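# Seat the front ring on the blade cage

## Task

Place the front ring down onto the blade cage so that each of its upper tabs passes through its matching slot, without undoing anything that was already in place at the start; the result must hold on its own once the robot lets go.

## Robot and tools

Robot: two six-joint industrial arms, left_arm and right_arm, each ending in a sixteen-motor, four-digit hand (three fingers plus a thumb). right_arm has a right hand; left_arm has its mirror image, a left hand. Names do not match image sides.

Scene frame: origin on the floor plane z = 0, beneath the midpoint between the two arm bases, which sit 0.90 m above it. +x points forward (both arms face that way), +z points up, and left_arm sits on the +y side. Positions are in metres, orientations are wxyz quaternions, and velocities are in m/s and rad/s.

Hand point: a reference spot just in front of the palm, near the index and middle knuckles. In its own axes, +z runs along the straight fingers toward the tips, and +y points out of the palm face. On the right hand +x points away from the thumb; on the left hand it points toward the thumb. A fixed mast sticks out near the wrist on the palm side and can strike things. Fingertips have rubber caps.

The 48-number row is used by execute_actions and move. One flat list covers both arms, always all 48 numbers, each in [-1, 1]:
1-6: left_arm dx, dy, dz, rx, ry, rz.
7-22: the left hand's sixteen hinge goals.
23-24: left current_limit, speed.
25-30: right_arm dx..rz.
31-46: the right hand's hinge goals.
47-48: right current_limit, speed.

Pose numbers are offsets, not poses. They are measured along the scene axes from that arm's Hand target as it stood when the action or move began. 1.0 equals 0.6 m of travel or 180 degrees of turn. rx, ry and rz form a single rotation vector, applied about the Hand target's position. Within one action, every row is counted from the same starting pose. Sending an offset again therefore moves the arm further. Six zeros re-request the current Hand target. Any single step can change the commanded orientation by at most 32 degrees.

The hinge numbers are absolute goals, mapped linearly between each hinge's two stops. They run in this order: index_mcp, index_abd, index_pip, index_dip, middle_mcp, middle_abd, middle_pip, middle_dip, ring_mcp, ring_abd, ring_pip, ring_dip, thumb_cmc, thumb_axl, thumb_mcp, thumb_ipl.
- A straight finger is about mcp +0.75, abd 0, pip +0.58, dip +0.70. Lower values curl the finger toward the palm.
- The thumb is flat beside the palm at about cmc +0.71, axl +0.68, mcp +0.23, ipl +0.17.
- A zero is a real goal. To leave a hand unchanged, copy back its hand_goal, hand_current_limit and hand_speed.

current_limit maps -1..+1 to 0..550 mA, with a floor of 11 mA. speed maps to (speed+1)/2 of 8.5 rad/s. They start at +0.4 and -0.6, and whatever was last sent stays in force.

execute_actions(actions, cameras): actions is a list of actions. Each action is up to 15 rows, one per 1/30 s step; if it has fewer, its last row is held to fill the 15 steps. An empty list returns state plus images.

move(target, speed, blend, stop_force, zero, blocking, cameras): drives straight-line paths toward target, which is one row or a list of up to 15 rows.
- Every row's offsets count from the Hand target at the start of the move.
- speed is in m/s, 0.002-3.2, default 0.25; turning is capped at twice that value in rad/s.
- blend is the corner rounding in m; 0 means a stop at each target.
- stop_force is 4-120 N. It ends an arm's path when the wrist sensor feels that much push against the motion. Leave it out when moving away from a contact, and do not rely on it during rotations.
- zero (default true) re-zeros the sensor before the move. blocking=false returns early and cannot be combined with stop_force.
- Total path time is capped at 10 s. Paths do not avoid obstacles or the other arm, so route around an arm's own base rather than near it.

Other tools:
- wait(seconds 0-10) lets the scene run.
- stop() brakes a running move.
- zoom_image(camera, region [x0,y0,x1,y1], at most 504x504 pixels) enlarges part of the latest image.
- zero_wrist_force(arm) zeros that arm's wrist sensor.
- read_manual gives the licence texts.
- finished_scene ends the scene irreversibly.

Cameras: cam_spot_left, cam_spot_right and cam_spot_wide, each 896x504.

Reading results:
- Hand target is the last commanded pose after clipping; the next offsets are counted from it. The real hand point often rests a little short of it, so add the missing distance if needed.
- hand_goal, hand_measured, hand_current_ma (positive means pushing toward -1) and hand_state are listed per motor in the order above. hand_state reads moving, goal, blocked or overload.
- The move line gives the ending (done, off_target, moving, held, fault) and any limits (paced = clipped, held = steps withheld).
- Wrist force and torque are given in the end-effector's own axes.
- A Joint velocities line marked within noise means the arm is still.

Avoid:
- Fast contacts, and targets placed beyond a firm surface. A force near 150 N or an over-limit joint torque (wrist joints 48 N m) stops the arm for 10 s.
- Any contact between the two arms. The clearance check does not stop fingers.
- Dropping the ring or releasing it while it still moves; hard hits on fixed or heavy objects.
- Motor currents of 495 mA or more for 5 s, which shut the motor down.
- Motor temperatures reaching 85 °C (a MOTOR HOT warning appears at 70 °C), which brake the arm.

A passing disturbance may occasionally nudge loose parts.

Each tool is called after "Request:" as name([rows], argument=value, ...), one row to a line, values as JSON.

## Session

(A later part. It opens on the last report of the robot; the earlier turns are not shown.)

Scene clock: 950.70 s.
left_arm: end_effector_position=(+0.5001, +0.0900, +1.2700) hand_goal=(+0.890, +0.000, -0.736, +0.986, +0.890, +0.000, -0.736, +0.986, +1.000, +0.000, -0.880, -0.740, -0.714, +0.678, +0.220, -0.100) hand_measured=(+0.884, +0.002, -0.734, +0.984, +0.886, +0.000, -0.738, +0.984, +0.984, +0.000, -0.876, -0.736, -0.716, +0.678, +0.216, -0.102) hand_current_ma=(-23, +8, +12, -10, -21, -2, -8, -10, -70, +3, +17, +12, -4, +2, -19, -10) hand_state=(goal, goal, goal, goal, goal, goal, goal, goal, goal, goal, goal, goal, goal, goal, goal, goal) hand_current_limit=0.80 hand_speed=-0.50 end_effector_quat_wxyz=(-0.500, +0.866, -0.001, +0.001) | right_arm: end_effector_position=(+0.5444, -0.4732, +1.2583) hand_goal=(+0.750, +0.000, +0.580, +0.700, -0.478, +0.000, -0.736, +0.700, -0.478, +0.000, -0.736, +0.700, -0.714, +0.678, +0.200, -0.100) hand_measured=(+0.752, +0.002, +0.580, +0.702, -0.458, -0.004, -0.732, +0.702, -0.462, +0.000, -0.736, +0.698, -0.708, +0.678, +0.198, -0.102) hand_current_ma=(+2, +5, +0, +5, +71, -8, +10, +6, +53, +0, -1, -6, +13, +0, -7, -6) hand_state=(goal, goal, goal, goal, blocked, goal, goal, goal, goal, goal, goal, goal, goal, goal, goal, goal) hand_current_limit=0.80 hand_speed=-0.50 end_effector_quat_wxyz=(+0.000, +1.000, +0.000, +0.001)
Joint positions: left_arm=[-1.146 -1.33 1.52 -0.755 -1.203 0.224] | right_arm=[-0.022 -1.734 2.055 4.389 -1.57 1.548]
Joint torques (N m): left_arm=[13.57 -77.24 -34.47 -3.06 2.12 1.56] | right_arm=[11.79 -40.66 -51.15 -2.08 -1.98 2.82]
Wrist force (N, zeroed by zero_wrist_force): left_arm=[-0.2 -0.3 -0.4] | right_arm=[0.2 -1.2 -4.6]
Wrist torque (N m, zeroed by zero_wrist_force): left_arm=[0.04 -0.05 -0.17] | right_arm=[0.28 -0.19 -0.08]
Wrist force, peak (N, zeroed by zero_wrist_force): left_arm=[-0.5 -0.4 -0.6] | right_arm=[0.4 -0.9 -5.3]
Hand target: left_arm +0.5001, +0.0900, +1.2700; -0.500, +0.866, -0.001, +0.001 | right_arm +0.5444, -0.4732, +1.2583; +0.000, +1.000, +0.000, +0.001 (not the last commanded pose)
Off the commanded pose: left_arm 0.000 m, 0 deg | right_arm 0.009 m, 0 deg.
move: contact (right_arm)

Request:
move([
  [0,0,0,0,0,0,0.89,0,-0.737,0.986,0.89,0,-0.737,0.986,1.0,0,-0.88,-0.74,-0.714,0.678,0.22,-0.1,0.8,-0.5,0,0,0.025,0,0,0,0.75,0,0.58,0.7,-0.479,0,-0.737,0.7,-0.479,0,-0.737,0.7,-0.714,0.678,0.20,-0.1,0.8,-0.5],
  [0,0,0,0,0,0,0.89,0,-0.737,0.986,0.89,0,-0.737,0.986,1.0,0,-0.88,-0.74,-0.714,0.678,0.22,-0.1,0.8,-0.5,0.2317,0.2643,0.025,0,0,0,0.75,0,0.58,0.7,-0.479,0,-0.737,0.7,-0.479,0,-0.737,0.7,-0.714,0.678,0.20,-0.1,0.8,-0.5],
  [0,0,0,0,0,0,0.89,0,-0.737,0.986,0.89,0,-0.737,0.986,1.0,0,-0.88,-0.74,-0.714,0.678,0.22,-0.1,0.8,-0.5,0.2317,0.2643,0.0062,0,0,0,0.75,0,0.58,0.7,-0.479,0,-0.737,0.7,-0.479,0,-0.737,0.7,-0.714,0.678,0.20,-0.1,0.8,-0.5],
], speed=0.15, blend=0.002)

Request:
move(target=[0,0,0,0,0,0,0.89,0,-0.737,0.986,0.89,0,-0.737,0.986,1.0,0,-0.88,-0.74,-0.714,0.678,0.22,-0.1,0.8,-0.5,0,0,-0.02,0,0,0,0.75,0,0.58,0.7,-0.479,0,-0.737,0.7,-0.479,0,-0.737,0.7,-0.714,0.678,0.20,-0.1,0.8,-0.5], speed=0.006, stop_force=4)

Request:
move([
  [0,0,0,0,0,0,0.89,0,-0.737,0.986,0.89,0,-0.737,0.986,1.0,0,-0.88,-0.74,-0.714,0.678,0.22,-0.1,0.8,-0.5,0,0,0.006,0,0,0,0.75,0,0.58,0.7,-0.479,0,-0.737,0.7,-0.479,0,-0.737,0.7,-0.714,0.678,0.20,-0.1,0.8,-0.5],
  [0,0,0,0,0,0,0.89,0,-0.737,0.986,0.89,0,-0.737,0.986,1.0,0,-0.88,-0.74,-0.714,0.678,0.22,-0.1,0.8,-0.5,-0.00025,0.01163,0.008,0,0,0,0.75,0,0.58,0.7,-0.479,0,-0.737,0.7,-0.479,0,-0.737,0.7,-0.714,0.678,0.20,-0.1,0.8,-0.5],
], speed=0.03, blend=0.001)

Request:
move(target=[0,0,0,0,0,0,0.89,0,-0.737,0.986,0.89,0,-0.737,0.986,1.0,0,-0.88,-0.74,-0.714,0.678,0.22,-0.1,0.8,-0.5,0,0,-0.018,0,0,0,0.75,0,0.58,0.7,-0.479,0,-0.737,0.7,-0.479,0,-0.737,0.7,-0.714,0.678,0.20,-0.1,0.8,-0.5], speed=0.005, stop_force=4)

Request:
move([
  [0,0,0,0,0,0,0.89,0,-0.737,0.986,0.89,0,-0.737,0.986,1.0,0,-0.88,-0.74,-0.714,0.678,0.22,-0.1,0.8,-0.5,0,0,0.006,0,0,0,0.75,0,0.58,0.7,-0.479,0,-0.737,0.7,-0.479,0,-0.737,0.7,-0.714,0.678,0.20,-0.1,0.8,-0.5],
  [0,0,0,0,0,0,0.89,0,-0.737,0.986,0.89,0,-0.737,0.986,1.0,0,-0.88,-0.74,-0.714,0.678,0.22,-0.1,0.8,-0.5,-0.00075,0.01163,0.008,0,0,0,0.75,0,0.58,0.7,-0.479,0,-0.737,0.7,-0.479,0,-0.737,0.7,-0.714,0.678,0.20,-0.1,0.8,-0.5],
], speed=0.03, blend=0.001)

Request:
move(target=[0,0,0,0,0,0,0.89,0,-0.737,0.986,0.89,0,-0.737,0.986,1.0,0,-0.88,-0.74,-0.714,0.678,0.22,-0.1,0.8,-0.5,0,0,-0.018,0,0,0,0.75,0,0.58,0.7,-0.479,0,-0.737,0.7,-0.479,0,-0.737,0.7,-0.714,0.678,0.20,-0.1,0.8,-0.5], speed=0.005, stop_force=4)

Request:
move([
  [0,0,0,0,0,0,0.89,0,-0.737,0.986,0.89,0,-0.737,0.986,1.0,0,-0.88,-0.74,-0.714,0.678,0.22,-0.1,0.8,-0.5,0,0,0.006,0,0,0,0.75,0,0.58,0.7,-0.479,0,-0.737,0.7,-0.479,0,-0.737,0.7,-0.714,0.678,0.20,-0.1,0.8,-0.5],
  [0,0,0,0,0,0,0.89,0,-0.737,0.986,0.89,0,-0.737,0.986,1.0,0,-0.88,-0.74,-0.714,0.678,0.22,-0.1,0.8,-0.5,-0.00128,0.01163,0.008,0,0,0,0.75,0,0.58,0.7,-0.479,0,-0.737,0.7,-0.479,0,-0.737,0.7,-0.714,0.678,0.20,-0.1,0.8,-0.5],
], speed=0.03, blend=0.001)

Request:
move(target=[0,0,0,0,0,0,0.89,0,-0.737,0.986,0.89,0,-0.737,0.986,1.0,0,-0.88,-0.74,-0.714,0.678,0.22,-0.1,0.8,-0.5,0,0,-0.018,0,0,0,0.75,0,0.58,0.7,-0.479,0,-0.737,0.7,-0.479,0,-0.737,0.7,-0.714,0.678,0.20,-0.1,0.8,-0.5], speed=0.005, stop_force=4)

Scene clock: 954.77 s.
left_arm: end_effector_position=(+0.5001, +0.0900, +1.2700) hand_goal=(+0.890, +0.000, -0.736, +0.986, +0.890, +0.000, -0.736, +0.986, +1.000, +0.000, -0.880, -0.740, -0.714, +0.678, +0.220, -0.100) hand_measured=(+0.884, +0.002, -0.734, +0.984, +0.886, +0.000, -0.738, +0.984, +0.984, +0.000, -0.876, -0.736, -0.716, +0.678, +0.216, -0.102) hand_current_ma=(-23, +8, +12, -10, -21, -2, -8, -10, -70, +3, +17, +12, -4, +2, -19, -10) hand_state=(goal, goal, goal, goal, goal, goal, goal, goal, goal, goal, goal, goal, goal, goal, goal, goal) hand_current_limit=0.80 hand_speed=-0.50 end_effector_quat_wxyz=(-0.500, +0.866, -0.001, +0.001) | right_arm: end_effector_position=(+0.6832, -0.3148, +1.2622) hand_goal=(+0.750, +0.000, +0.580, +0.700, -0.478, +0.000, -0.736, +0.700, -0.478, +0.000, -0.736, +0.700, -0.714, +0.678, +0.200, -0.100) hand_measured=(+0.750, +0.002, +0.580, +0.702, -0.458, -0.004, -0.732, +0.702, -0.462, +0.000, -0.736, +0.698, -0.710, +0.678, +0.198, -0.102) hand_current_ma=(+2, +5, +0, +5, +71, -8, +10, +6, +53, +0, -1, -6, +12, +0, -7, -6) hand_state=(goal, goal, goal, goal, blocked, goal, goal, goal, goal, goal, goal, goal, goal, goal, goal, goal) hand_current_limit=0.80 hand_speed=-0.50 end_effector_quat_wxyz=(+0.000, +1.000, +0.000, +0.001)
Joint positions: left_arm=[-1.146 -1.33 1.52 -0.755 -1.203 0.224] | right_arm=[0.199 -1.421 1.737 4.393 -1.57 1.77]
Joint torques (N m): left_arm=[16.51 -77.1 -33.57 -2.89 2.2 2] | right_arm=[11.91 -46.9 -53.94 -5.89 -2.62 2.47]
Wrist force (N, zeroed by zero_wrist_force): left_arm=[0.0 -0.1 -0.2] | right_arm=[0.2 -0.9 0.0]
Wrist torque (N m, zeroed by zero_wrist_force): left_arm=[0.04 -0.06 -0.16] | right_arm=[-0.04 -0.07 -0.10]
Wrist force, peak (N, zeroed by zero_wrist_force): left_arm=[-0.8 -0.5 -0.2] | right_arm=[0.4 -1.1 -4.8]
Hand target: left_arm +0.5001, +0.0900, +1.2700; -0.500, +0.866, -0.001, +0.001 | right_arm +0.6834, -0.3146, +1.2620; +0.000, +1.000, +0.000, +0.001
Off the commanded pose: left_arm 0.000 m, 0 deg | right_arm 0.000 m, 0 deg.
move: done

Scene clock: 957.43 s.
left_arm: end_effector_position=(+0.5001, +0.0900, +1.2700) hand_goal=(+0.890, +0.000, -0.736, +0.986, +0.890, +0.000, -0.736, +0.986, +1.000, +0.000, -0.880, -0.740, -0.714, +0.678, +0.220, -0.100) hand_measured=(+0.884, +0.002, -0.734, +0.984, +0.886, +0.000, -0.738, +0.984, +0.984, +0.000, -0.876, -0.736, -0.716, +0.678, +0.216, -0.102) hand_current_ma=(-23, +8, +12, -10, -21, -2, -8, -10, -70, +3, +17, +12, -4, +2, -19, -10) hand_state=(goal, goal, goal, goal, goal, goal, goal, goal, goal, goal, goal, goal, goal, goal, goal, goal) hand_current_limit=0.80 hand_speed=-0.50 end_effector_quat_wxyz=(-0.500, +0.866, -0.001, +0.001) | right_arm: end_effector_position=(+0.6834, -0.3146, +1.2544) hand_goal=(+0.750, +0.000, +0.580, +0.700, -0.478, +0.000, -0.736, +0.700, -0.478, +0.000, -0.736, +0.700, -0.714, +0.678, +0.200, -0.100) hand_measured=(+0.760, +0.002, +0.586, +0.702, -0.458, -0.004, -0.732, +0.702, -0.462, +0.000, -0.736, +0.698, -0.710, +0.678, +0.198, -0.102) hand_current_ma=(+33, +5, +15, +5, +71, -8, +10, +6, +53, +0, -1, -6, +12, +0, -7, -6) hand_state=(goal, goal, goal, goal, blocked, goal, goal, goal, goal, goal, goal, goal, goal, goal, goal, goal) hand_current_limit=0.80 hand_speed=-0.50 end_effector_quat_wxyz=(+0.000, +1.000, +0.000, +0.001)
Joint positions: left_arm=[-1.146 -1.33 1.52 -0.755 -1.203 0.224] | right_arm=[0.199 -1.416 1.746 4.38 -1.57 1.77]
Joint torques (N m): left_arm=[15.13 -77.4 -34.18 -2.97 1.87 2.21] | right_arm=[12.63 -66.67 -50.72 -1.71 -2.34 3.04]
Wrist force (N, zeroed by zero_wrist_force): left_arm=[-0.2 -0.2 0.2] | right_arm=[-0.1 -1.3 -4.5]
Wrist torque (N m, zeroed by zero_wrist_force): left_arm=[-0.01 -0.02 -0.17] | right_arm=[0.34 -0.20 -0.11]
Wrist force, peak (N, zeroed by zero_wrist_force): left_arm=[-0.5 -0.6 0.0] | right_arm=[0.1 -1.4 -5.7]
Hand target: left_arm +0.5001, +0.0900, +1.2700; -0.500, +0.866, -0.001, +0.001 | right_arm +0.6834, -0.3146, +1.2544; +0.000, +1.000, +0.000, +0.001 (not the last commanded pose)
Off the commanded pose: left_arm 0.000 m, 0 deg | right_arm 0.004 m, 0 deg.
move: contact (right_arm)

Scene clock: 958.23 s.
left_arm: end_effector_position=(+0.5001, +0.0900, +1.2700) hand_goal=(+0.890, +0.000, -0.736, +0.986, +0.890, +0.000, -0.736, +0.986, +1.000, +0.000, -0.880, -0.740, -0.714, +0.678, +0.220, -0.100) hand_measured=(+0.884, +0.002, -0.734, +0.984, +0.886, +0.000, -0.738, +0.984, +0.984, +0.000, -0.876, -0.736, -0.716, +0.678, +0.216, -0.102) hand_current_ma=(-23, +8, +12, -10, -21, -2, -8, -10, -70, +3, +17, +12, -4, +2, -19, -10) hand_state=(goal, goal, goal, goal, goal, goal, goal, goal, goal, goal, goal, goal, goal, goal, goal, goal) hand_current_limit=0.80 hand_speed=-0.50 end_effector_quat_wxyz=(-0.500, +0.866, -0.001, +0.001) | right_arm: end_effector_position=(+0.6833, -0.3080, +1.2591) hand_goal=(+0.750, +0.000, +0.580, +0.700, -0.478, +0.000, -0.736, +0.700, -0.478, +0.000, -0.736, +0.700, -0.714, +0.678, +0.200, -0.100) hand_measured=(+0.752, +0.002, +0.582, +0.702, -0.458, -0.004, -0.732, +0.702, -0.462, +0.000, -0.736, +0.698, -0.710, +0.678, +0.198, -0.102) hand_current_ma=(+3, +5, +5, +5, +71, -8, +10, +6, +53, +0, -1, -6, +12, +0, -7, -6) hand_state=(goal, goal, goal, goal, blocked, goal, goal, goal, goal, goal, goal, goal, goal, goal, goal, goal) hand_current_limit=0.80 hand_speed=-0.50 end_effector_quat_wxyz=(+0.000, +1.000, +0.000, +0.001)
Joint positions: left_arm=[-1.146 -1.33 1.52 -0.755 -1.203 0.224] | right_arm=[0.208 -1.414 1.736 4.389 -1.57 1.778]
Joint torques (N m): left_arm=[10.53 -78.57 -34.77 -2.58 0.95 1.86] | right_arm=[13.5 -47.51 -53.91 -2.17 -2.23 3]
Wrist force (N, zeroed by zero_wrist_force): left_arm=[0.0 -0.2 -0.1] | right_arm=[0.4 -0.8 -0.3]
Wrist torque (N m, zeroed by zero_wrist_force): left_arm=[0.03 -0.07 -0.15] | right_arm=[0.00 -0.09 -0.09]
Wrist force, peak (N, zeroed by zero_wrist_force): left_arm=[-0.5 -0.1 -0.2] | right_arm=[0.1 -1.2 -4.9]
Hand target: left_arm +0.5001, +0.0900, +1.2700; -0.500, +0.866, -0.001, +0.001 | right_arm +0.6833, -0.3077, +1.2592; +0.000, +1.000, +0.000, +0.001
Off the commanded pose: left_arm 0.000 m, 0 deg | right_arm 0.000 m, 0 deg.
move: done

Scene clock: 960.63 s.
left_arm: end_effector_position=(+0.5001, +0.0900, +1.2700) hand_goal=(+0.890, +0.000, -0.736, +0.986, +0.890, +0.000, -0.736, +0.986, +1.000, +0.000, -0.880, -0.740, -0.714, +0.678, +0.220, -0.100) hand_measured=(+0.884, +0.002, -0.734, +0.984, +0.886, +0.000, -0.738, +0.984, +0.984, +0.000, -0.876, -0.736, -0.716, +0.678, +0.216, -0.102) hand_current_ma=(-23, +8, +12, -10, -21, -2, -8, -10, -70, +3, +17, +12, -4, +2, -19, -10) hand_state=(goal, goal, goal, goal, goal, goal, goal, goal, goal, goal, goal, goal, goal, goal, goal, goal) hand_current_limit=0.80 hand_speed=-0.50 end_effector_quat_wxyz=(-0.500, +0.866, -0.001, +0.001) | right_arm: end_effector_position=(+0.6833, -0.3077, +1.2543) hand_goal=(+0.750, +0.000, +0.580, +0.700, -0.478, +0.000, -0.736, +0.700, -0.478, +0.000, -0.736, +0.700, -0.714, +0.678, +0.200, -0.100) hand_measured=(+0.752, +0.002, +0.582, +0.702, -0.458, -0.004, -0.732, +0.702, -0.462, +0.000, -0.736, +0.698, -0.710, +0.678, +0.198, -0.102) hand_current_ma=(+3, +5, +5, +5, +71, -8, +10, +6, +53, +0, -1, -6, +12, +0, -7, -6) hand_state=(goal, goal, goal, goal, blocked, goal, goal, goal, goal, goal, goal, goal, goal, goal, goal, goal) hand_current_limit=0.80 hand_speed=-0.50 end_effector_quat_wxyz=(+0.000, +1.000, +0.000, +0.001)
Joint positions: left_arm=[-1.146 -1.33 1.52 -0.755 -1.203 0.224] | right_arm=[0.208 -1.412 1.741 4.38 -1.57 1.779]
Joint torques (N m): left_arm=[14.41 -78.59 -34.21 -3.14 1.44 1.65] | right_arm=[12.01 -64.84 -51.08 -1.73 -2.53 2.99]
Wrist force (N, zeroed by zero_wrist_force): left_arm=[-0.1 0.0 -0.3] | right_arm=[0.4 -0.5 -4.5]
Wrist torque (N m, zeroed by zero_wrist_force): left_arm=[0.07 -0.05 -0.18] | right_arm=[0.37 -0.24 -0.07]
Wrist force, peak (N, zeroed by zero_wrist_force): left_arm=[-0.4 -0.5 -0.5] | right_arm=[0.7 -1.2 -4.9]
Hand target: left_arm +0.5001, +0.0900, +1.2700; -0.500, +0.866, -0.001, +0.001 | right_arm +0.6833, -0.3077, +1.2543; +0.000, +1.000, +0.000, +0.001 (not the last commanded pose)
Off the commanded pose: left_arm 0.000 m, 0 deg | right_arm 0.006 m, 0 deg.
move: contact (right_arm)

Scene clock: 961.43 s.
left_arm: end_effector_position=(+0.5001, +0.0900, +1.2700) hand_goal=(+0.890, +0.000, -0.736, +0.986, +0.890, +0.000, -0.736, +0.986, +1.000, +0.000, -0.880, -0.740, -0.714, +0.678, +0.220, -0.100) hand_measured=(+0.884, +0.002, -0.734, +0.984, +0.886, +0.000, -0.738, +0.984, +0.984, +0.000, -0.876, -0.736, -0.716, +0.678, +0.216, -0.102) hand_current_ma=(-23, +8, +12, -10, -21, -2, -8, -10, -70, +3, +17, +12, -4, +2, -19, -10) hand_state=(goal, goal, goal, goal, goal, goal, goal, goal, goal, goal, goal, goal, goal, goal, goal, goal) hand_current_limit=0.80 hand_speed=-0.50 end_effector_quat_wxyz=(-0.500, +0.866, -0.001, +0.001) | right_arm: end_effector_position=(+0.6828, -0.3010, +1.2591) hand_goal=(+0.750, +0.000, +0.580, +0.700, -0.478, +0.000, -0.736, +0.700, -0.478, +0.000, -0.736, +0.700, -0.714, +0.678, +0.200, -0.100) hand_measured=(+0.752, +0.002, +0.582, +0.702, -0.458, -0.004, -0.732, +0.702, -0.462, +0.000, -0.736, +0.698, -0.710, +0.678, +0.198, -0.102) hand_current_ma=(+3, +5, +5, +5, +71, -8, +10, +6, +53, +0, -1, -6, +12, +0, -7, -6) hand_state=(goal, goal, goal, goal, blocked, goal, goal, goal, goal, goal, goal, goal, goal, goal, goal, goal) hand_current_limit=0.80 hand_speed=-0.50 end_effector_quat_wxyz=(+0.000, +1.000, +0.000, +0.001)
Joint positions: left_arm=[-1.146 -1.33 1.52 -0.755 -1.203 0.224] | right_arm=[0.217 -1.41 1.731 4.389 -1.57 1.788]
Joint torques (N m): left_arm=[14.02 -79.19 -34.82 -2.57 1.01 1.15] | right_arm=[10.87 -48.37 -53.49 -1.65 -2.24 2.83]
Wrist force (N, zeroed by zero_wrist_force): left_arm=[-0.1 -0.1 -0.4] | right_arm=[0.4 -0.8 0.2]
Wrist torque (N m, zeroed by zero_wrist_force): left_arm=[0.06 -0.05 -0.17] | right_arm=[-0.03 -0.11 -0.09]
Wrist force, peak (N, zeroed by zero_wrist_force): left_arm=[-0.3 -0.4 -0.6] | right_arm=[0.2 -0.6 -4.6]
Hand target: left_arm +0.5001, +0.0900, +1.2700; -0.500, +0.866, -0.001, +0.001 | right_arm +0.6828, -0.3007, +1.2591; +0.000, +1.000, +0.000, +0.001
Off the commanded pose: left_arm 0.000 m, 0 deg | right_arm 0.000 m, 0 deg.
move: done

Scene clock: 963.07 s.
left_arm: end_effector_position=(+0.5001, +0.0900, +1.2700) hand_goal=(+0.890, +0.000, -0.736, +0.986, +0.890, +0.000, -0.736, +0.986, +1.000, +0.000, -0.880, -0.740, -0.714, +0.678, +0.220, -0.100) hand_measured=(+0.884, +0.002, -0.734, +0.984, +0.886, +0.000, -0.738, +0.984, +0.984, +0.000, -0.876, -0.736, -0.716, +0.678, +0.216, -0.102) hand_current_ma=(-23, +8, +12, -10, -21, -2, -8, -10, -70, +3, +17, +12, -4, +2, -19, -10) hand_state=(goal, goal, goal, goal, goal, goal, goal, goal, goal, goal, goal, goal, goal, goal, goal, goal) hand_current_limit=0.80 hand_speed=-0.50 end_effector_quat_wxyz=(-0.500, +0.866, -0.001, +0.001) | right_arm: end_effector_position=(+0.6828, -0.3007, +1.2544) hand_goal=(+0.750, +0.000, +0.580, +0.700, -0.478, +0.000, -0.736, +0.700, -0.478, +0.000, -0.736, +0.700, -0.714, +0.678, +0.200, -0.100) hand_measured=(+0.742, +0.002, +0.576, +0.700, -0.458, -0.004, -0.732, +0.702, -0.462, +0.000, -0.736, +0.698, -0.710, +0.678, +0.198, -0.102) hand_current_ma=(-24, +4, -8, +0, +71, -8, +10, +6, +53, +0, -1, -6, +12, +0, -7, -6) hand_state=(goal, goal, goal, goal, blocked, goal, goal, goal, goal, goal, goal, goal, goal, goal, goal, goal) hand_current_limit=0.80 hand_speed=-0.50 end_effector_quat_wxyz=(+0.000, +1.000, +0.000, +0.001)
Joint positions: left_arm=[-1.146 -1.33 1.52 -0.755 -1.203 0.224] | right_arm=[0.217 -1.408 1.736 4.381 -1.57 1.788]
Joint torques (N m): left_arm=[12.7 -75.32 -34.72 -2.4 1.76 1.58] | right_arm=[11.43 -63.12 -49.9 -1.67 -1.95 3.03]
Wrist force (N, zeroed by zero_wrist_force): left_arm=[-0.3 0.0 -0.2] | right_arm=[0.6 -0.5 -5.0]
Wrist torque (N m, zeroed by zero_wrist_force): left_arm=[0.06 -0.02 -0.19] | right_arm=[0.30 -0.23 -0.07]
Wrist force, peak (N, zeroed by zero_wrist_force): left_arm=[-0.8 0.0 0.0] | right_arm=[0.5 -0.2 -5.6]
Hand target: left_arm +0.5001, +0.0900, +1.2700; -0.500, +0.866, -0.001, +0.001 | right_arm +0.6828, -0.3007, +1.2545; +0.000, +1.000, +0.000, +0.001 (not the last commanded pose)
Off the commanded pose: left_arm 0.000 m, 0 deg | right_arm 0.006 m, 0 deg.
move: contact (right_arm)

Scene clock: 963.87 s.
left_arm: end_effector_position=(+0.5001, +0.0900, +1.2700) hand_goal=(+0.890, +0.000, -0.736, +0.986, +0.890, +0.000, -0.736, +0.986, +1.000, +0.000, -0.880, -0.740, -0.714, +0.678, +0.220, -0.100) hand_measured=(+0.884, +0.002, -0.734, +0.984, +0.886, +0.000, -0.738, +0.984, +0.984, +0.000, -0.876, -0.736, -0.716, +0.678, +0.216, -0.102) hand_current_ma=(-23, +8, +12, -10, -21, -2, -8, -10, -70, +3, +17, +12, -4, +2, -19, -10) hand_state=(goal, goal, goal, goal, goal, goal, goal, goal, goal, goal, goal, goal, goal, goal, goal, goal) hand_current_limit=0.80 hand_speed=-0.50 end_effector_quat_wxyz=(-0.500, +0.866, -0.001, +0.001) | right_arm: end_effector_position=(+0.6821, -0.2940, +1.2593) hand_goal=(+0.750, +0.000, +0.580, +0.700, -0.478, +0.000, -0.736, +0.700, -0.478, +0.000, -0.736, +0.700, -0.714, +0.678, +0.200, -0.100) hand_measured=(+0.740, +0.002, +0.576, +0.698, -0.458, -0.004, -0.732, +0.702, -0.462, +0.000, -0.736, +0.698, -0.710, +0.678, +0.198, -0.102) hand_current_ma=(-27, +3, -11, -2, +71, -8, +10, +6, +53, +0, -1, -6, +12, +0, -7, -6) hand_state=(goal, goal, goal, goal, blocked, goal, goal, goal, goal, goal, goal, goal, goal, goal, goal, goal) hand_current_limit=0.80 hand_speed=-0.50 end_effector_quat_wxyz=(+0.000, +1.000, +0.000, +0.001)
Joint positions: left_arm=[-1.146 -1.33 1.52 -0.755 -1.203 0.224] | right_arm=[0.226 -1.407 1.726 4.39 -1.57 1.797]
Joint torques (N m): left_arm=[15.34 -76.37 -34.55 -2.59 1.5 2.17] | right_arm=[14.94 -47.11 -54.37 -2.1 -2.03 3.34]
Wrist force (N, zeroed by zero_wrist_force): left_arm=[-0.2 -0.2 -0.5] | right_arm=[0.1 0.0 -0.5]
Wrist torque (N m, zeroed by zero_wrist_force): left_arm=[0.06 -0.04 -0.18] | right_arm=[0.01 -0.08 -0.12]
Wrist force, peak (N, zeroed by zero_wrist_force): left_arm=[-0.2 0.0 -0.7] | right_arm=[0.7 -0.5 -5.2]
Hand target: left_arm +0.5001, +0.0900, +1.2700; -0.500, +0.866, -0.001, +0.001 | right_arm +0.6821, -0.2937, +1.2593; +0.000, +1.000, +0.000, +0.001
Off the commanded pose: left_arm 0.000 m, 0 deg | right_arm 0.000 m, 0 deg.
move: done

Scene clock: 966.33 s.
left_arm: end_effector_position=(+0.5001, +0.0900, +1.2700) hand_goal=(+0.890, +0.000, -0.736, +0.986, +0.890, +0.000, -0.736, +0.986, +1.000, +0.000, -0.880, -0.740, -0.714, +0.678, +0.220, -0.100) hand_measured=(+0.884, +0.002, -0.734, +0.984, +0.886, +0.000, -0.738, +0.984, +0.984, +0.000, -0.876, -0.736, -0.716, +0.678, +0.216, -0.102) hand_current_ma=(-23, +8, +12, -10, -21, -2, -8, -10, -70, +3, +17, +12, -4, +2, -19, -10) hand_state=(goal, goal, goal, goal, goal, goal, goal, goal, goal, goal, goal, goal, goal, goal, goal, goal) hand_current_limit=0.80 hand_speed=-0.50 end_effector_quat_wxyz=(-0.500, +0.866, -0.001, +0.001) | right_arm: end_effector_position=(+0.6821, -0.2937, +1.2542) hand_goal=(+0.750, +0.000, +0.580, +0.700, -0.478, +0.000, -0.736, +0.700, -0.478, +0.000, -0.736, +0.700, -0.714, +0.678, +0.200, -0.100) hand_measured=(+0.720, +0.002, +0.564, +0.692, -0.458, -0.004, -0.732, +0.702, -0.462, +0.000, -0.736, +0.698, -0.710, +0.678, +0.198, -0.102) hand_current_ma=(-111, +3, -51, -19, +71, -8, +10, +6, +53, +0, -1, -6, +12, +0, -7, -6) hand_state=(blocked, goal, goal, goal, blocked, goal, goal, goal, goal, goal, goal, goal, goal, goal, goal, goal) hand_current_limit=0.80 hand_speed=-0.50 end_effector_quat_wxyz=(+0.000, +1.000, +0.000, +0.001)
Joint positions: left_arm=[-1.146 -1.33 1.52 -0.755 -1.203 0.224] | right_arm=[0.227 -1.404 1.732 4.382 -1.57 1.797]
Joint torques (N m): left_arm=[15.26 -78.7 -34.96 -2.43 1.53 1.95] | right_arm=[11.25 -66.53 -51.14 -1.72 -1.6 2.53]
Wrist force (N, zeroed by zero_wrist_force): left_arm=[-0.2 -0.3 -0.2] | right_arm=[0.5 -0.5 -4.9]
Wrist torque (N m, zeroed by zero_wrist_force): left_arm=[0.02 -0.04 -0.17] | right_arm=[0.27 -0.28 -0.09]
Wrist force, peak (N, zeroed by zero_wrist_force): left_arm=[-0.6 -0.5 0.0] | right_arm=[0.3 -0.6 -5.7]
Hand target: left_arm +0.5001, +0.0900, +1.2700; -0.500, +0.866, -0.001, +0.001 | right_arm +0.6821, -0.2937, +1.2542; +0.000, +1.000, +0.000, +0.001 (not the last commanded pose)
Off the commanded pose: left_arm 0.000 m, 0 deg | right_arm 0.006 m, 0 deg.
move: contact (right_arm)

Request:
move([
  [0,0.35,0,0,0,0,0.89,0,-0.737,0.986,0.89,0,-0.737,0.986,1.0,0,-0.88,-0.74,-0.714,0.678,0.22,-0.1,0.8,-0.5,0,0,0.035,0,0,0,0.75,0,0.58,0.7,-0.479,0,-0.737,0.7,-0.479,0,-0.737,0.7,-0.714,0.678,0.20,-0.1,0.8,-0.5],
  [0,0.35,0,0,0,0,0.89,0,-0.737,0.986,0.89,0,-0.737,0.986,1.0,0,-0.88,-0.74,-0.714,0.678,0.22,-0.1,0.8,-0.5,-0.2645,0.2318,0.035,0,0,0,0.75,0,0.58,0.7,-0.479,0,-0.737,0.7,-0.479,0,-0.737,0.7,-0.714,0.678,0.20,-0.1,0.8,-0.5],
  [0,0.35,0,0,0,0,0.89,0,-0.737,0.986,0.89,0,-0.737,0.986,1.0,0,-0.88,-0.74,-0.714,0.678,0.22,-0.1,0.8,-0.5,-0.2645,0.2318,0.013,0,0,0,0.75,0,0.58,0.7,-0.479,0,-0.737,0.7,-0.479,0,-0.737,0.7,-0.714,0.678,0.20,-0.1,0.8,-0.5],
], speed=0.18, blend=0.002)

Request:
move(target=[0,0,0,0,0,0,0.89,0,-0.737,0.986,0.89,0,-0.737,0.986,1.0,0,-0.88,-0.74,-0.714,0.678,0.22,-0.1,0.8,-0.5,0,0,-0.02,0,0,0,0.75,0,0.58,0.7,-0.479,0,-0.737,0.7,-0.479,0,-0.737,0.7,-0.714,0.678,0.20,-0.1,0.8,-0.5], speed=0.006, stop_force=4)

Request:
move([
  [0,0,0,0,0,0,0.89,0,-0.737,0.986,0.89,0,-0.737,0.986,1.0,0,-0.88,-0.74,-0.714,0.678,0.22,-0.1,0.8,-0.5,0,0,0.006,0,0,0,0.75,0,0.58,0.7,-0.479,0,-0.737,0.7,-0.479,0,-0.737,0.7,-0.714,0.678,0.20,-0.1,0.8,-0.5],
  [0,0,0,0,0,0,0.89,0,-0.737,0.986,0.89,0,-0.737,0.986,1.0,0,-0.88,-0.74,-0.714,0.678,0.22,-0.1,0.8,-0.5,-0.01163,-0.00025,0.008,0,0,0,0.75,0,0.58,0.7,-0.479,0,-0.737,0.7,-0.479,0,-0.737,0.7,-0.714,0.678,0.20,-0.1,0.8,-0.5],
], speed=0.03, blend=0.001)

Request:
move(target=[0,0,0,0,0,0,0.89,0,-0.737,0.986,0.89,0,-0.737,0.986,1.0,0,-0.88,-0.74,-0.714,0.678,0.22,-0.1,0.8,-0.5,0,0,-0.018,0,0,0,0.75,0,0.58,0.7,-0.479,0,-0.737,0.7,-0.479,0,-0.737,0.7,-0.714,0.678,0.20,-0.1,0.8,-0.5], speed=0.005, stop_force=4)

Request:
move([
  [0,0,0,0,0,0,0.89,0,-0.737,0.986,0.89,0,-0.737,0.986,1.0,0,-0.88,-0.74,-0.714,0.678,0.22,-0.1,0.8,-0.5,0,0,0.006,0,0,0,0.75,0,0.58,0.7,-0.479,0,-0.737,0.7,-0.479,0,-0.737,0.7,-0.714,0.678,0.20,-0.1,0.8,-0.5],
  [0,0,0,0,0,0,0.89,0,-0.737,0.986,0.89,0,-0.737,0.986,1.0,0,-0.88,-0.74,-0.714,0.678,0.22,-0.1,0.8,-0.5,-0.01163,-0.00075,0.008,0,0,0,0.75,0,0.58,0.7,-0.479,0,-0.737,0.7,-0.479,0,-0.737,0.7,-0.714,0.678,0.20,-0.1,0.8,-0.5],
], speed=0.03, blend=0.001)

Request:
move(target=[0,0,0,0,0,0,0.89,0,-0.737,0.986,0.89,0,-0.737,0.986,1.0,0,-0.88,-0.74,-0.714,0.678,0.22,-0.1,0.8,-0.5,0,0,-0.018,0,0,0,0.75,0,0.58,0.7,-0.479,0,-0.737,0.7,-0.479,0,-0.737,0.7,-0.714,0.678,0.20,-0.1,0.8,-0.5], speed=0.005, stop_force=4)

Request:
move([
  [0,0,0,0,0,0,0.89,0,-0.737,0.986,0.89,0,-0.737,0.986,1.0,0,-0.88,-0.74,-0.714,0.678,0.22,-0.1,0.8,-0.5,0,0,0.006,0,0,0,0.75,0,0.58,0.7,-0.479,0,-0.737,0.7,-0.479,0,-0.737,0.7,-0.714,0.678,0.20,-0.1,0.8,-0.5],
  [0,0,0,0,0,0,0.89,0,-0.737,0.986,0.89,0,-0.737,0.986,1.0,0,-0.88,-0.74,-0.714,0.678,0.22,-0.1,0.8,-0.5,-0.01163,-0.00128,0.008,0,0,0,0.75,0,0.58,0.7,-0.479,0,-0.737,0.7,-0.479,0,-0.737,0.7,-0.714,0.678,0.20,-0.1,0.8,-0.5],
], speed=0.03, blend=0.001)

Request:
move(target=[0,0,0,0,0,0,0.89,0,-0.737,0.986,0.89,0,-0.737,0.986,1.0,0,-0.88,-0.74,-0.714,0.678,0.22,-0.1,0.8,-0.5,0,0,-0.018,0,0,0,0.75,0,0.58,0.7,-0.479,0,-0.737,0.7,-0.479,0,-0.737,0.7,-0.714,0.678,0.20,-0.1,0.8,-0.5], speed=0.005, stop_force=4)

Scene clock: 971.20 s.
left_arm: end_effector_position=(+0.5001, +0.3000, +1.2700) hand_goal=(+0.890, +0.000, -0.736, +0.986, +0.890, +0.000, -0.736, +0.986, +1.000, +0.000, -0.880, -0.740, -0.714, +0.678, +0.220, -0.100) hand_measured=(+0.884, +0.002, -0.734, +0.984, +0.886, +0.000, -0.738, +0.984, +0.984, +0.000, -0.876, -0.736, -0.716, +0.678, +0.216, -0.102) hand_current_ma=(-23, +8, +12, -10, -22, -2, -8, -10, -70, +3, +17, +12, -4, +2, -19, -10) hand_state=(goal, goal, goal, goal, goal, goal, goal, goal, goal, goal, goal, goal, goal, goal, goal, goal) hand_current_limit=0.80 hand_speed=-0.50 end_effector_quat_wxyz=(-0.500, +0.866, -0.001, +0.001) | right_arm: end_effector_position=(+0.5235, -0.1548, +1.2623) hand_goal=(+0.750, +0.000, +0.580, +0.700, -0.478, +0.000, -0.736, +0.700, -0.478, +0.000, -0.736, +0.700, -0.714, +0.678, +0.200, -0.100) hand_measured=(+0.746, +0.002, +0.578, +0.698, -0.458, -0.004, -0.732, +0.702, -0.462, +0.000, -0.736, +0.698, -0.710, +0.678, +0.198, -0.102) hand_current_ma=(-9, +3, -6, -6, +71, -8, +9, +6, +52, +0, -1, -6, +12, +0, -7, -6) hand_state=(goal, goal, goal, goal, blocked, goal, goal, goal, goal, goal, goal, goal, goal, goal, goal, goal) hand_current_limit=0.80 hand_speed=-0.50 end_effector_quat_wxyz=(+0.000, +1.000, +0.000, +0.001)
Joint positions: left_arm=[-1.001 -1.592 1.818 -0.827 -1.082 0.311] | right_arm=[0.479 -1.499 1.825 4.384 -1.571 2.05]
Joint torques (N m): left_arm=[16.5 -55.23 -33 -3.24 2.12 2.51] | right_arm=[14.27 -39.01 -32.69 -5.63 -2.25 3.13]
Wrist force (N, zeroed by zero_wrist_force): left_arm=[0.1 -0.3 -0.1] | right_arm=[0.5 -0.6 0.0]
Wrist torque (N m, zeroed by zero_wrist_force): left_arm=[0.03 -0.06 -0.02] | right_arm=[-0.04 -0.11 -0.06]
Wrist force, peak (N, zeroed by zero_wrist_force): left_arm=[-0.3 -0.9 0.8] | right_arm=[0.4 -0.5 -5.4]
Hand target: left_arm +0.5001, +0.3000, +1.2700; -0.500, +0.866, -0.001, +0.001 | right_arm +0.5234, -0.1546, +1.2620; +0.000, +1.000, +0.000, +0.001
Off the commanded pose: left_arm 0.000 m, 0 deg | right_arm 0.000 m, 0 deg.
move: done

Scene clock: 972.90 s.
left_arm: end_effector_position=(+0.5001, +0.3000, +1.2700) hand_goal=(+0.890, +0.000, -0.736, +0.986, +0.890, +0.000, -0.736, +0.986, +1.000, +0.000, -0.880, -0.740, -0.714, +0.678, +0.220, -0.100) hand_measured=(+0.884, +0.002, -0.734, +0.984, +0.886, +0.000, -0.738, +0.984, +0.984, +0.000, -0.876, -0.736, -0.716, +0.678, +0.216, -0.102) hand_current_ma=(-23, +8, +12, -10, -22, -2, -8, -10, -70, +3, +17, +12, -4, +2, -19, -10) hand_state=(goal, goal, goal, goal, goal, goal, goal, goal, goal, goal, goal, goal, goal, goal, goal, goal) hand_current_limit=0.80 hand_speed=-0.50 end_effector_quat_wxyz=(-0.500, +0.866, -0.001, +0.001) | right_arm: end_effector_position=(+0.5234, -0.1546, +1.2601) hand_goal=(+0.750, +0.000, +0.580, +0.700, -0.478, +0.000, -0.736, +0.700, -0.478, +0.000, -0.736, +0.700, -0.714, +0.678, +0.200, -0.100) hand_measured=(+0.746, +0.002, +0.578, +0.698, -0.458, -0.004, -0.732, +0.702, -0.462, +0.000, -0.736, +0.698, -0.710, +0.678, +0.198, -0.102) hand_current_ma=(-8, +2, -6, -5, +71, -8, +9, +6, +52, +0, -1, -6, +12, +0, -7, -6) hand_state=(goal, goal, goal, goal, blocked, goal, goal, goal, goal, goal, goal, goal, goal, goal, goal, goal) hand_current_limit=0.80 hand_speed=-0.50 end_effector_quat_wxyz=(+0.000, +1.000, +0.000, +0.001)
Joint positions: left_arm=[-1.001 -1.592 1.818 -0.827 -1.082 0.311] | right_arm=[0.48 -1.497 1.827 4.38 -1.571 2.05]
Joint torques (N m): left_arm=[13.95 -55.13 -34.29 -3.34 2.57 3.01] | right_arm=[10.53 -62.17 -53.61 -1.95 -2.25 3.06]
Wrist force (N, zeroed by zero_wrist_force): left_arm=[-0.5 -0.3 -0.4] | right_arm=[0.6 -0.8 0.1]
Wrist torque (N m, zeroed by zero_wrist_force): left_arm=[0.06 -0.01 -0.07] | right_arm=[-0.08 -0.12 -0.07]
Wrist force, peak (N, zeroed by zero_wrist_force): left_arm=[-0.1 -0.5 -0.7] | right_arm=[0.4 -0.8 -4.5]
Hand target: left_arm +0.5001, +0.3000, +1.2700; -0.500, +0.866, -0.001, +0.001 | right_arm +0.5234, -0.1546, +1.2601; +0.000, +1.000, +0.000, +0.001 (not the last commanded pose)
Off the commanded pose: left_arm 0.000 m, 0 deg | right_arm 0.010 m, 0 deg.
move: contact (right_arm)

Scene clock: 973.73 s.
left_arm: end_effector_position=(+0.5001, +0.3000, +1.2700) hand_goal=(+0.890, +0.000, -0.736, +0.986, +0.890, +0.000, -0.736, +0.986, +1.000, +0.000, -0.880, -0.740, -0.714, +0.678, +0.220, -0.100) hand_measured=(+0.884, +0.002, -0.734, +0.984, +0.886, +0.000, -0.738, +0.984, +0.984, +0.000, -0.876, -0.736, -0.716, +0.678, +0.216, -0.102) hand_current_ma=(-23, +8, +12, -10, -22, -2, -8, -10, -70, +3, +17, +12, -4, +2, -19, -10) hand_state=(goal, goal, goal, goal, goal, goal, goal, goal, goal, goal, goal, goal, goal, goal, goal, goal) hand_current_limit=0.80 hand_speed=-0.50 end_effector_quat_wxyz=(-0.500, +0.866, -0.001, +0.001) | right_arm: end_effector_position=(+0.5167, -0.1548, +1.2649) hand_goal=(+0.750, +0.000, +0.580, +0.700, -0.478, +0.000, -0.736, +0.700, -0.478, +0.000, -0.736, +0.700, -0.714, +0.678, +0.200, -0.100) hand_measured=(+0.746, +0.002, +0.578, +0.698, -0.458, -0.004, -0.732, +0.702, -0.462, +0.000, -0.736, +0.698, -0.710, +0.678, +0.198, -0.102) hand_current_ma=(-8, +2, -6, -5, +71, -8, +9, +6, +52, +0, -1, -6, +12, +0, -7, -6) hand_state=(goal, goal, goal, goal, blocked, goal, goal, goal, goal, goal, goal, goal, goal, goal, goal, goal) hand_current_limit=0.80 hand_speed=-0.50 end_effector_quat_wxyz=(+0.000, +1.000, +0.000, +0.001)
Joint positions: left_arm=[-1.001 -1.592 1.818 -0.827 -1.082 0.311] | right_arm=[0.484 -1.508 1.831 4.388 -1.571 2.055]
Joint torques (N m): left_arm=[14.49 -54.27 -34.03 -3.31 2.55 2.83] | right_arm=[13.75 -60.27 -32.98 -2.18 -2.15 2.85]
Wrist force (N, zeroed by zero_wrist_force): left_arm=[-0.3 0.1 -0.5] | right_arm=[0.5 -0.9 0.1]
Wrist torque (N m, zeroed by zero_wrist_force): left_arm=[0.12 -0.03 -0.06] | right_arm=[-0.09 -0.11 -0.06]
Wrist force, peak (N, zeroed by zero_wrist_force): left_arm=[-0.4 -0.6 -0.6] | right_arm=[0.4 -1.2 0.2]
Hand target: left_arm +0.5001, +0.3000, +1.2700; -0.500, +0.866, -0.001, +0.001 | right_arm +0.5164, -0.1548, +1.2649; +0.000, +1.000, +0.000, +0.001
Off the commanded pose: left_arm 0.000 m, 0 deg | right_arm 0.000 m, 0 deg.
move: done

Scene clock: 976.80 s.
left_arm: end_effector_position=(+0.5001, +0.3000, +1.2700) hand_goal=(+0.890, +0.000, -0.736, +0.986, +0.890, +0.000, -0.736, +0.986, +1.000, +0.000, -0.880, -0.740, -0.714, +0.678, +0.220, -0.100) hand_measured=(+0.884, +0.002, -0.734, +0.984, +0.886, +0.000, -0.738, +0.984, +0.984, +0.000, -0.876, -0.736, -0.716, +0.678, +0.216, -0.102) hand_current_ma=(-23, +8, +12, -10, -22, -2, -8, -10, -70, +3, +17, +12, -4, +2, -19, -10) hand_state=(goal, goal, goal, goal, goal, goal, goal, goal, goal, goal, goal, goal, goal, goal, goal, goal) hand_current_limit=0.80 hand_speed=-0.50 end_effector_quat_wxyz=(-0.500, +0.866, -0.001, +0.001) | right_arm: end_effector_position=(+0.5164, -0.1548, +1.2541) hand_goal=(+0.750, +0.000, +0.580, +0.700, -0.478, +0.000, -0.736, +0.700, -0.478, +0.000, -0.736, +0.700, -0.714, +0.678, +0.200, -0.100) hand_measured=(+0.746, +0.002, +0.578, +0.698, -0.458, -0.004, -0.732, +0.702, -0.462, +0.000, -0.736, +0.698, -0.710, +0.678, +0.198, -0.102) hand_current_ma=(-8, +2, -6, -5, +71, -8, +9, +6, +52, +0, -1, -6, +12, +0, -7, -6) hand_state=(goal, goal, goal, goal, blocked, goal, goal, goal, goal, goal, goal, goal, goal, goal, goal, goal) hand_current_limit=0.80 hand_speed=-0.50 end_effector_quat_wxyz=(+0.000, +1.000, +0.000, +0.001)
Joint positions: left_arm=[-1.001 -1.592 1.818 -0.827 -1.082 0.311] | right_arm=[0.484 -1.503 1.844 4.368 -1.571 2.055]
Joint torques (N m): left_arm=[11.79 -55.82 -33.79 -3.62 1.9 2.32] | right_arm=[11.54 -39.25 -33.33 -5.9 -2.2 3.01]
Wrist force (N, zeroed by zero_wrist_force): left_arm=[-0.3 0.1 0.0] | right_arm=[0.6 -0.4 0.0]
Wrist torque (N m, zeroed by zero_wrist_force): left_arm=[0.08 -0.01 -0.06] | right_arm=[-0.04 -0.12 -0.05]
Wrist force, peak (N, zeroed by zero_wrist_force): left_arm=[-0.3 -0.3 -0.8] | right_arm=[0.8 -1.1 0.3]
Hand target: left_arm +0.5001, +0.3000, +1.2700; -0.500, +0.866, -0.001, +0.001 | right_arm +0.5164, -0.1548, +1.2541; +0.000, +1.000, +0.000, +0.001
Off the commanded pose: left_arm 0.000 m, 0 deg | right_arm 0.000 m, 0 deg.
move: done

Scene clock: 977.63 s.
left_arm: end_effector_position=(+0.5001, +0.3000, +1.2700) hand_goal=(+0.890, +0.000, -0.736, +0.986, +0.890, +0.000, -0.736, +0.986, +1.000, +0.000, -0.880, -0.740, -0.714, +0.678, +0.220, -0.100) hand_measured=(+0.884, +0.002, -0.734, +0.984, +0.886, +0.000, -0.738, +0.984, +0.984, +0.000, -0.876, -0.736, -0.716, +0.678, +0.216, -0.102) hand_current_ma=(-23, +8, +12, -10, -22, -2, -8, -10, -70, +3, +17, +12, -4, +2, -19, -10) hand_state=(goal, goal, goal, goal, goal, goal, goal, goal, goal, goal, goal, goal, goal, goal, goal, goal) hand_current_limit=0.80 hand_speed=-0.50 end_effector_quat_wxyz=(-0.500, +0.866, -0.001, +0.001) | right_arm: end_effector_position=(+0.5097, -0.1552, +1.2589) hand_goal=(+0.750, +0.000, +0.580, +0.700, -0.478, +0.000, -0.736, +0.700, -0.478, +0.000, -0.736, +0.700, -0.714, +0.678, +0.200, -0.100) hand_measured=(+0.746, +0.000, +0.578, +0.698, -0.458, -0.004, -0.732, +0.702, -0.462, +0.000, -0.736, +0.698, -0.710, +0.678, +0.198, -0.102) hand_current_ma=(-8, +2, -6, -5, +71, -8, +9, +6, +52, +0, -1, -6, +12, +0, -7, -6) hand_state=(goal, goal, goal, goal, blocked, goal, goal, goal, goal, goal, goal, goal, goal, goal, goal, goal) hand_current_limit=0.80 hand_speed=-0.50 end_effector_quat_wxyz=(+0.000, +1.000, +0.000, +0.001)
Joint positions: left_arm=[-1.001 -1.592 1.818 -0.827 -1.082 0.311] | right_arm=[0.488 -1.514 1.848 4.376 -1.571 2.059]
Joint torques (N m): left_arm=[15.03 -55.34 -33.52 -2.85 2.47 3.05] | right_arm=[10.91 -59.16 -32.55 -1.69 -2.21 2.78]
Wrist force (N, zeroed by zero_wrist_force): left_arm=[0.1 0.1 0.0] | right_arm=[0.4 -0.9 0.1]
Wrist torque (N m, zeroed by zero_wrist_force): left_arm=[0.07 -0.06 -0.03] | right_arm=[-0.10 -0.09 -0.07]
Wrist force, peak (N, zeroed by zero_wrist_force): left_arm=[-0.2 -0.6 -0.6] | right_arm=[0.8 -1.0 0.2]
Hand target: left_arm +0.5001, +0.3000, +1.2700; -0.500, +0.866, -0.001, +0.001 | right_arm +0.5094, -0.1552, +1.2589; +0.000, +1.000, +0.000, +0.001
Off the commanded pose: left_arm 0.000 m, 0 deg | right_arm 0.000 m, 0 deg.
move: done

Scene clock: 979.37 s.
left_arm: end_effector_position=(+0.5001, +0.3000, +1.2700) hand_goal=(+0.890, +0.000, -0.736, +0.986, +0.890, +0.000, -0.736, +0.986, +1.000, +0.000, -0.880, -0.740, -0.714, +0.678, +0.220, -0.100) hand_measured=(+0.884, +0.002, -0.734, +0.984, +0.886, +0.000, -0.738, +0.984, +0.984, +0.000, -0.876, -0.736, -0.716, +0.678, +0.216, -0.102) hand_current_ma=(-23, +8, +12, -10, -22, -2, -8, -10, -70, +3, +17, +12, -4, +2, -19, -10) hand_state=(goal, goal, goal, goal, goal, goal, goal, goal, goal, goal, goal, goal, goal, goal, goal, goal) hand_current_limit=0.80 hand_speed=-0.50 end_effector_quat_wxyz=(-0.500, +0.866, -0.001, +0.001) | right_arm: end_effector_position=(+0.5094, -0.1552, +1.2537) hand_goal=(+0.750, +0.000, +0.580, +0.700, -0.478, +0.000, -0.736, +0.700, -0.478, +0.000, -0.736, +0.700, -0.714, +0.678, +0.200, -0.100) hand_measured=(+0.746, +0.000, +0.578, +0.698, -0.458, -0.004, -0.732, +0.702, -0.462, +0.000, -0.736, +0.698, -0.710, +0.678, +0.198, -0.102) hand_current_ma=(-8, +1, -5, -5, +71, -8, +9, +6, +52, +0, -1, -6, +12, +0, -7, -6) hand_state=(goal, goal, goal, goal, blocked, goal, goal, goal, goal, goal, goal, goal, goal, goal, goal, goal) hand_current_limit=0.80 hand_speed=-0.50 end_effector_quat_wxyz=(+0.000, +1.000, +0.000, +0.001)
Joint positions: left_arm=[-1.001 -1.592 1.818 -0.827 -1.082 0.311] | right_arm=[0.488 -1.512 1.855 4.367 -1.571 2.059]
Joint torques (N m): left_arm=[14.18 -56.66 -33.74 -3.26 2.09 2.51] | right_arm=[13.61 -53.75 -50.03 -1.6 -2.35 3.07]
Wrist force (N, zeroed by zero_wrist_force): left_arm=[-0.2 -0.1 -0.2] | right_arm=[0.5 -0.8 -5.7]
Wrist torque (N m, zeroed by zero_wrist_force): left_arm=[0.07 -0.03 -0.05] | right_arm=[0.39 -0.18 -0.05]
Wrist force, peak (N, zeroed by zero_wrist_force): left_arm=[-0.4 -0.2 -0.8] | right_arm=[0.6 -0.8 -6.1]
Hand target: left_arm +0.5001, +0.3000, +1.2700; -0.500, +0.866, -0.001, +0.001 | right_arm +0.5094, -0.1552, +1.2538; +0.000, +1.000, +0.000, +0.001 (not the last commanded pose)
Off the commanded pose: left_arm 0.000 m, 0 deg | right_arm 0.006 m, 0 deg.
move: contact (right_arm)

Scene clock: 980.20 s.
left_arm: end_effector_position=(+0.5001, +0.3000, +1.2700) hand_goal=(+0.890, +0.000, -0.736, +0.986, +0.890, +0.000, -0.736, +0.986, +1.000, +0.000, -0.880, -0.740, -0.714, +0.678, +0.220, -0.100) hand_measured=(+0.884, +0.002, -0.734, +0.984, +0.886, +0.000, -0.738, +0.984, +0.984, +0.000, -0.876, -0.736, -0.716, +0.678, +0.216, -0.102) hand_current_ma=(-23, +8, +12, -10, -22, -2, -8, -10, -70, +3, +17, +12, -4, +2, -19, -10) hand_state=(goal, goal, goal, goal, goal, goal, goal, goal, goal, goal, goal, goal, goal, goal, goal, goal) hand_current_limit=0.80 hand_speed=-0.50 end_effector_quat_wxyz=(-0.500, +0.866, -0.001, +0.001) | right_arm: end_effector_position=(+0.5027, -0.1560, +1.2586) hand_goal=(+0.750, +0.000, +0.580, +0.700, -0.478, +0.000, -0.736, +0.700, -0.478, +0.000, -0.736, +0.700, -0.714, +0.678, +0.200, -0.100) hand_measured=(+0.746, -0.008, +0.578, +0.698, -0.458, -0.004, -0.732, +0.702, -0.462, +0.000, -0.736, +0.698, -0.710, +0.678, +0.198, -0.102) hand_current_ma=(-8, -22, -5, -5, +71, -8, +9, +6, +52, +0, -1, -6, +12, +0, -7, -6) hand_state=(goal, goal, goal, goal, blocked, goal, goal, goal, goal, goal, goal, goal, goal, goal, goal, goal) hand_current_limit=0.80 hand_speed=-0.50 end_effector_quat_wxyz=(+0.000, +1.000, +0.000, +0.001)
Joint positions: left_arm=[-1.001 -1.592 1.818 -0.827 -1.082 0.311] | right_arm=[0.492 -1.523 1.858 4.375 -1.571 2.063]
Joint torques (N m): left_arm=[11.81 -55.31 -34.02 -3.39 2.16 2.44] | right_arm=[12.76 -58.65 -32.11 -1.75 -2.38 3.13]
Wrist force (N, zeroed by zero_wrist_force): left_arm=[-0.3 -0.3 -0.3] | right_arm=[1.0 -0.9 -0.9]
Wrist torque (N m, zeroed by zero_wrist_force): left_arm=[0.05 -0.02 -0.05] | right_arm=[-0.02 -0.02 -0.02]
Wrist force, peak (N, zeroed by zero_wrist_force): left_arm=[-0.5 -0.5 -0.8] | right_arm=[0.8 -0.9 -5.9]
Hand target: left_arm +0.5001, +0.3000, +1.2700; -0.500, +0.866, -0.001, +0.001 | right_arm +0.5025, -0.1560, +1.2586; +0.000, +1.000, +0.000, +0.001
Off the commanded pose: left_arm 0.000 m, 0 deg | right_arm 0.000 m, 0 deg.
move: done

Scene clock: 982.57 s.
left_arm: end_effector_position=(+0.5001, +0.3000, +1.2700) hand_goal=(+0.890, +0.000, -0.736, +0.986, +0.890, +0.000, -0.736, +0.986, +1.000, +0.000, -0.880, -0.740, -0.714, +0.678, +0.220, -0.100) hand_measured=(+0.884, +0.002, -0.734, +0.984, +0.886, +0.000, -0.738, +0.984, +0.984, +0.000, -0.876, -0.736, -0.716, +0.678, +0.216, -0.102) hand_current_ma=(-23, +8, +12, -10, -22, -2, -8, -10, -70, +3, +17, +12, -4, +2, -19, -10) hand_state=(goal, goal, goal, goal, goal, goal, goal, goal, goal, goal, goal, goal, goal, goal, goal, goal) hand_current_limit=0.80 hand_speed=-0.50 end_effector_quat_wxyz=(-0.500, +0.866, -0.001, +0.001) | right_arm: end_effector_position=(+0.5025, -0.1560, +1.2537) hand_goal=(+0.750, +0.000, +0.580, +0.700, -0.478, +0.000, -0.736, +0.700, -0.478, +0.000, -0.736, +0.700, -0.714, +0.678, +0.200, -0.100) hand_measured=(+0.738, -0.026, +0.574, +0.698, -0.458, -0.004, -0.732, +0.702, -0.462, +0.000, -0.736, +0.698, -0.710, +0.678, +0.198, -0.102) hand_current_ma=(-40, -74, -16, -5, +71, -8, +9, +6, +52, +0, -1, -6, +12, +0, -7, -6) hand_state=(goal, blocked, goal, goal, blocked, goal, goal, goal, goal, goal, goal, goal, goal, goal, goal, goal) hand_current_limit=0.80 hand_speed=-0.50 end_effector_quat_wxyz=(+0.000, +1.000, +0.000, +0.001)
Joint positions: left_arm=[-1.001 -1.592 1.818 -0.827 -1.082 0.311] | right_arm=[0.492 -1.521 1.865 4.366 -1.571 2.063]
Joint torques (N m): left_arm=[12.19 -54.26 -34.15 -3.32 2.06 2.13] | right_arm=[10.7 -56.55 -49.78 -1.37 -1.56 2.85]
Wrist force (N, zeroed by zero_wrist_force): left_arm=[-0.1 -0.6 0.0] | right_arm=[1.2 -0.2 -5.3]
Wrist torque (N m, zeroed by zero_wrist_force): left_arm=[-0.01 -0.04 -0.03] | right_arm=[0.28 -0.12 -0.01]
Wrist force, peak (N, zeroed by zero_wrist_force): left_arm=[-0.6 -0.4 -0.4] | right_arm=[1.1 -0.1 -6.0]
Hand target: left_arm +0.5001, +0.3000, +1.2700; -0.500, +0.866, -0.001, +0.001 | right_arm +0.5025, -0.1560, +1.2537; +0.000, +1.000, +0.000, +0.001 (not the last commanded pose)
Off the commanded pose: left_arm 0.000 m, 0 deg | right_arm 0.006 m, 0 deg.
move: contact (right_arm)

Request:
move([
  [0,0,0,0,0,0,0.89,0,-0.737,0.986,0.89,0,-0.737,0.986,1.0,0,-0.88,-0.74,-0.714,0.678,0.22,-0.1,0.8,-0.5,0,0,0.035,0,0,0,0.75,0,0.58,0.7,-0.479,0,-0.737,0.7,-0.479,0,-0.737,0.7,-0.714,0.678,0.20,-0.1,0.8,-0.5],
  [0,0,0,0,0,0,0.89,0,-0.737,0.986,0.89,0,-0.737,0.986,1.0,0,-0.88,-0.74,-0.714,0.678,0.22,-0.1,0.8,-0.5,-0.2318,-0.2643,0.035,0,0,0,0.75,0,0.58,0.7,-0.479,0,-0.737,0.7,-0.479,0,-0.737,0.7,-0.714,0.678,0.20,-0.1,0.8,-0.5],
  [0,0,0,0,0,0,0.89,0,-0.737,0.986,0.89,0,-0.737,0.986,1.0,0,-0.88,-0.74,-0.714,0.678,0.22,-0.1,0.8,-0.5,-0.2318,-0.2643,0.0145,0,0,0,0.75,0,0.58,0.7,-0.479,0,-0.737,0.7,-0.479,0,-0.737,0.7,-0.714,0.678,0.20,-0.1,0.8,-0.5],
], speed=0.18, blend=0.002)

Request:
move(target=[0,0,0,0,0,0,0.89,0,-0.737,0.986,0.89,0,-0.737,0.986,1.0,0,-0.88,-0.74,-0.714,0.678,0.22,-0.1,0.8,-0.5,0,0,-0.021,0,0,0,0.75,0,0.58,0.7,-0.479,0,-0.737,0.7,-0.479,0,-0.737,0.7,-0.714,0.678,0.20,-0.1,0.8,-0.5], speed=0.006, stop_force=4, cameras=["cam_spot_left","cam_spot_wide"])

Request:
zoom_image(camera="cam_spot_left", region=[475, 225, 545, 285])

Request:
move([
  [0,0,0,0,0,0,0.89,0,-0.737,0.986,0.89,0,-0.737,0.986,1.0,0,-0.88,-0.74,-0.714,0.678,0.22,-0.1,0.8,-0.5,0,0,0.01,0,0,0,0.75,0,0.58,0.7,-0.479,0,-0.737,0.7,-0.479,0,-0.737,0.7,-0.714,0.678,0.20,-0.1,0.8,-0.5],
  [0,0,0,0,0,0,0.89,0,-0.737,0.986,0.89,0,-0.737,0.986,1.0,0,-0.88,-0.74,-0.714,0.678,0.22,-0.1,0.8,-0.5,0.00025,0.01163,0.014,0,0,0,0.75,0,0.58,0.7,-0.479,0,-0.737,0.7,-0.479,0,-0.737,0.7,-0.714,0.678,0.20,-0.1,0.8,-0.5],
], speed=0.03, blend=0.001)

Request:
move(target=[0,0,0,0,0,0,0.89,0,-0.737,0.986,0.89,0,-0.737,0.986,1.0,0,-0.88,-0.74,-0.714,0.678,0.22,-0.1,0.8,-0.5,0,0,-0.025,0,0,0,0.75,0,0.58,0.7,-0.479,0,-0.737,0.7,-0.479,0,-0.737,0.7,-0.714,0.678,0.20,-0.1,0.8,-0.5], speed=0.006, stop_force=4)

Scene clock: 986.83 s.
left_arm: end_effector_position=(+0.5001, +0.3000, +1.2700) hand_goal=(+0.890, +0.000, -0.736, +0.986, +0.890, +0.000, -0.736, +0.986, +1.000, +0.000, -0.880, -0.740, -0.714, +0.678, +0.220, -0.100) hand_measured=(+0.884, +0.002, -0.734, +0.984, +0.886, +0.000, -0.738, +0.984, +0.984, +0.000, -0.876, -0.736, -0.716, +0.678, +0.216, -0.102) hand_current_ma=(-23, +8, +12, -10, -22, -2, -8, -10, -70, +3, +17, +12, -4, +2, -19, -10) hand_state=(goal, goal, goal, goal, goal, goal, goal, goal, goal, goal, goal, goal, goal, goal, goal, goal) hand_current_limit=0.80 hand_speed=-0.50 end_effector_quat_wxyz=(-0.500, +0.866, -0.001, +0.001) | right_arm: end_effector_position=(+0.3635, -0.3144, +1.2625) hand_goal=(+0.750, +0.000, +0.580, +0.700, -0.478, +0.000, -0.736, +0.700, -0.478, +0.000, -0.736, +0.700, -0.714, +0.678, +0.200, -0.100) hand_measured=(+0.746, -0.002, +0.578, +0.698, -0.458, -0.004, -0.732, +0.702, -0.462, +0.000, -0.736, +0.698, -0.710, +0.678, +0.198, -0.102) hand_current_ma=(-9, -6, -6, -5, +71, -8, +9, +6, +52, +0, -1, -6, +12, +0, -7, -6) hand_state=(goal, goal, goal, goal, blocked, goal, goal, goal, goal, goal, goal, goal, goal, goal, goal, goal) hand_current_limit=0.80 hand_speed=-0.50 end_effector_quat_wxyz=(+0.000, +1.000, +0.000, +0.001)
Joint positions: left_arm=[-1.001 -1.592 1.818 -0.827 -1.082 0.311] | right_arm=[0.338 -1.905 2.172 4.443 -1.571 1.909]
Joint torques (N m): left_arm=[10.31 -53.61 -34.3 -2.73 2.09 2.38] | right_arm=[-12.69 -28.79 -33.98 -5.82 2.1 -2.89]
Wrist force (N, zeroed by zero_wrist_force): left_arm=[-0.5 -0.5 -0.2] | right_arm=[0.1 -0.9 -0.1]
Wrist torque (N m, zeroed by zero_wrist_force): left_arm=[0.03 0.00 -0.06] | right_arm=[-0.01 -0.05 0.24]
Wrist force, peak (N, zeroed by zero_wrist_force): left_arm=[-0.4 -0.2 -0.8] | right_arm=[1.5 -0.6 -5.4]
Hand target: left_arm +0.5001, +0.3000, +1.2700; -0.500, +0.866, -0.001, +0.001 | right_arm +0.3634, -0.3146, +1.2624; +0.000, +1.000, +0.000, +0.001
Off the commanded pose: left_arm 0.000 m, 0 deg | right_arm 0.000 m, 0 deg.
move: done

Scene clock: 989.67 s.
left_arm: end_effector_position=(+0.5001, +0.3000, +1.2700) hand_goal=(+0.890, +0.000, -0.736, +0.986, +0.890, +0.000, -0.736, +0.986, +1.000, +0.000, -0.880, -0.740, -0.714, +0.678, +0.220, -0.100) hand_measured=(+0.884, +0.002, -0.734, +0.984, +0.886, +0.000, -0.738, +0.984, +0.984, +0.000, -0.876, -0.736, -0.716, +0.678, +0.216, -0.102) hand_current_ma=(-23, +8, +12, -10, -22, -2, -8, -10, -70, +3, +17, +12, -4, +2, -19, -10) hand_state=(goal, goal, goal, goal, goal, goal, goal, goal, goal, goal, goal, goal, goal, goal, goal, goal) hand_current_limit=0.80 hand_speed=-0.50 end_effector_quat_wxyz=(-0.500, +0.866, -0.001, +0.001) | right_arm: end_effector_position=(+0.3634, -0.3146, +1.2532) hand_goal=(+0.750, +0.000, +0.580, +0.700, -0.478, +0.000, -0.736, +0.700, -0.478, +0.000, -0.736, +0.700, -0.714, +0.678, +0.200, -0.100) hand_measured=(+0.722, -0.016, +0.566, +0.694, -0.458, -0.004, -0.732, +0.702, -0.462, +0.000, -0.736, +0.698, -0.710, +0.678, +0.198, -0.102) hand_current_ma=(-97, -43, -45, -17, +71, -8, +9, +6, +52, +0, -1, -6, +12, +0, -7, -6) hand_state=(blocked, goal, goal, goal, blocked, goal, goal, goal, goal, goal, goal, goal, goal, goal, goal, goal) hand_current_limit=0.80 hand_speed=-0.50 end_effector_quat_wxyz=(+0.000, +1.000, +0.000, +0.001)
Joint positions: left_arm=[-1.001 -1.592 1.818 -0.827 -1.082 0.311] | right_arm=[0.338 -1.901 2.186 4.425 -1.571 1.909]
Joint torques (N m): left_arm=[10.32 -54.62 -34.07 -2.99 2.17 2.53] | right_arm=[-13.77 -27.72 -51.16 -1.65 2.22 -2.5]
Wrist force (N, zeroed by zero_wrist_force): left_arm=[-0.3 0.1 -0.3] | right_arm=[0.7 -0.5 -5.0]
Wrist torque (N m, zeroed by zero_wrist_force): left_arm=[0.10 -0.01 -0.06] | right_arm=[0.30 -0.08 0.27]
Wrist force, peak (N, zeroed by zero_wrist_force): left_arm=[-0.5 -0.7 -0.2] | right_arm=[0.6 -0.6 -6.0]
Hand target: left_arm +0.5001, +0.3000, +1.2700; -0.500, +0.866, -0.001, +0.001 | right_arm +0.3634, -0.3146, +1.2532; +0.000, +1.000, +0.000, +0.001 (not the last commanded pose)
Off the commanded pose: left_arm 0.000 m, 0 deg | right_arm 0.003 m, 0 deg.
move: contact (right_arm)
Images, in order (width x height): cam_spot_left 896x504, cam_spot_wide 896x504.

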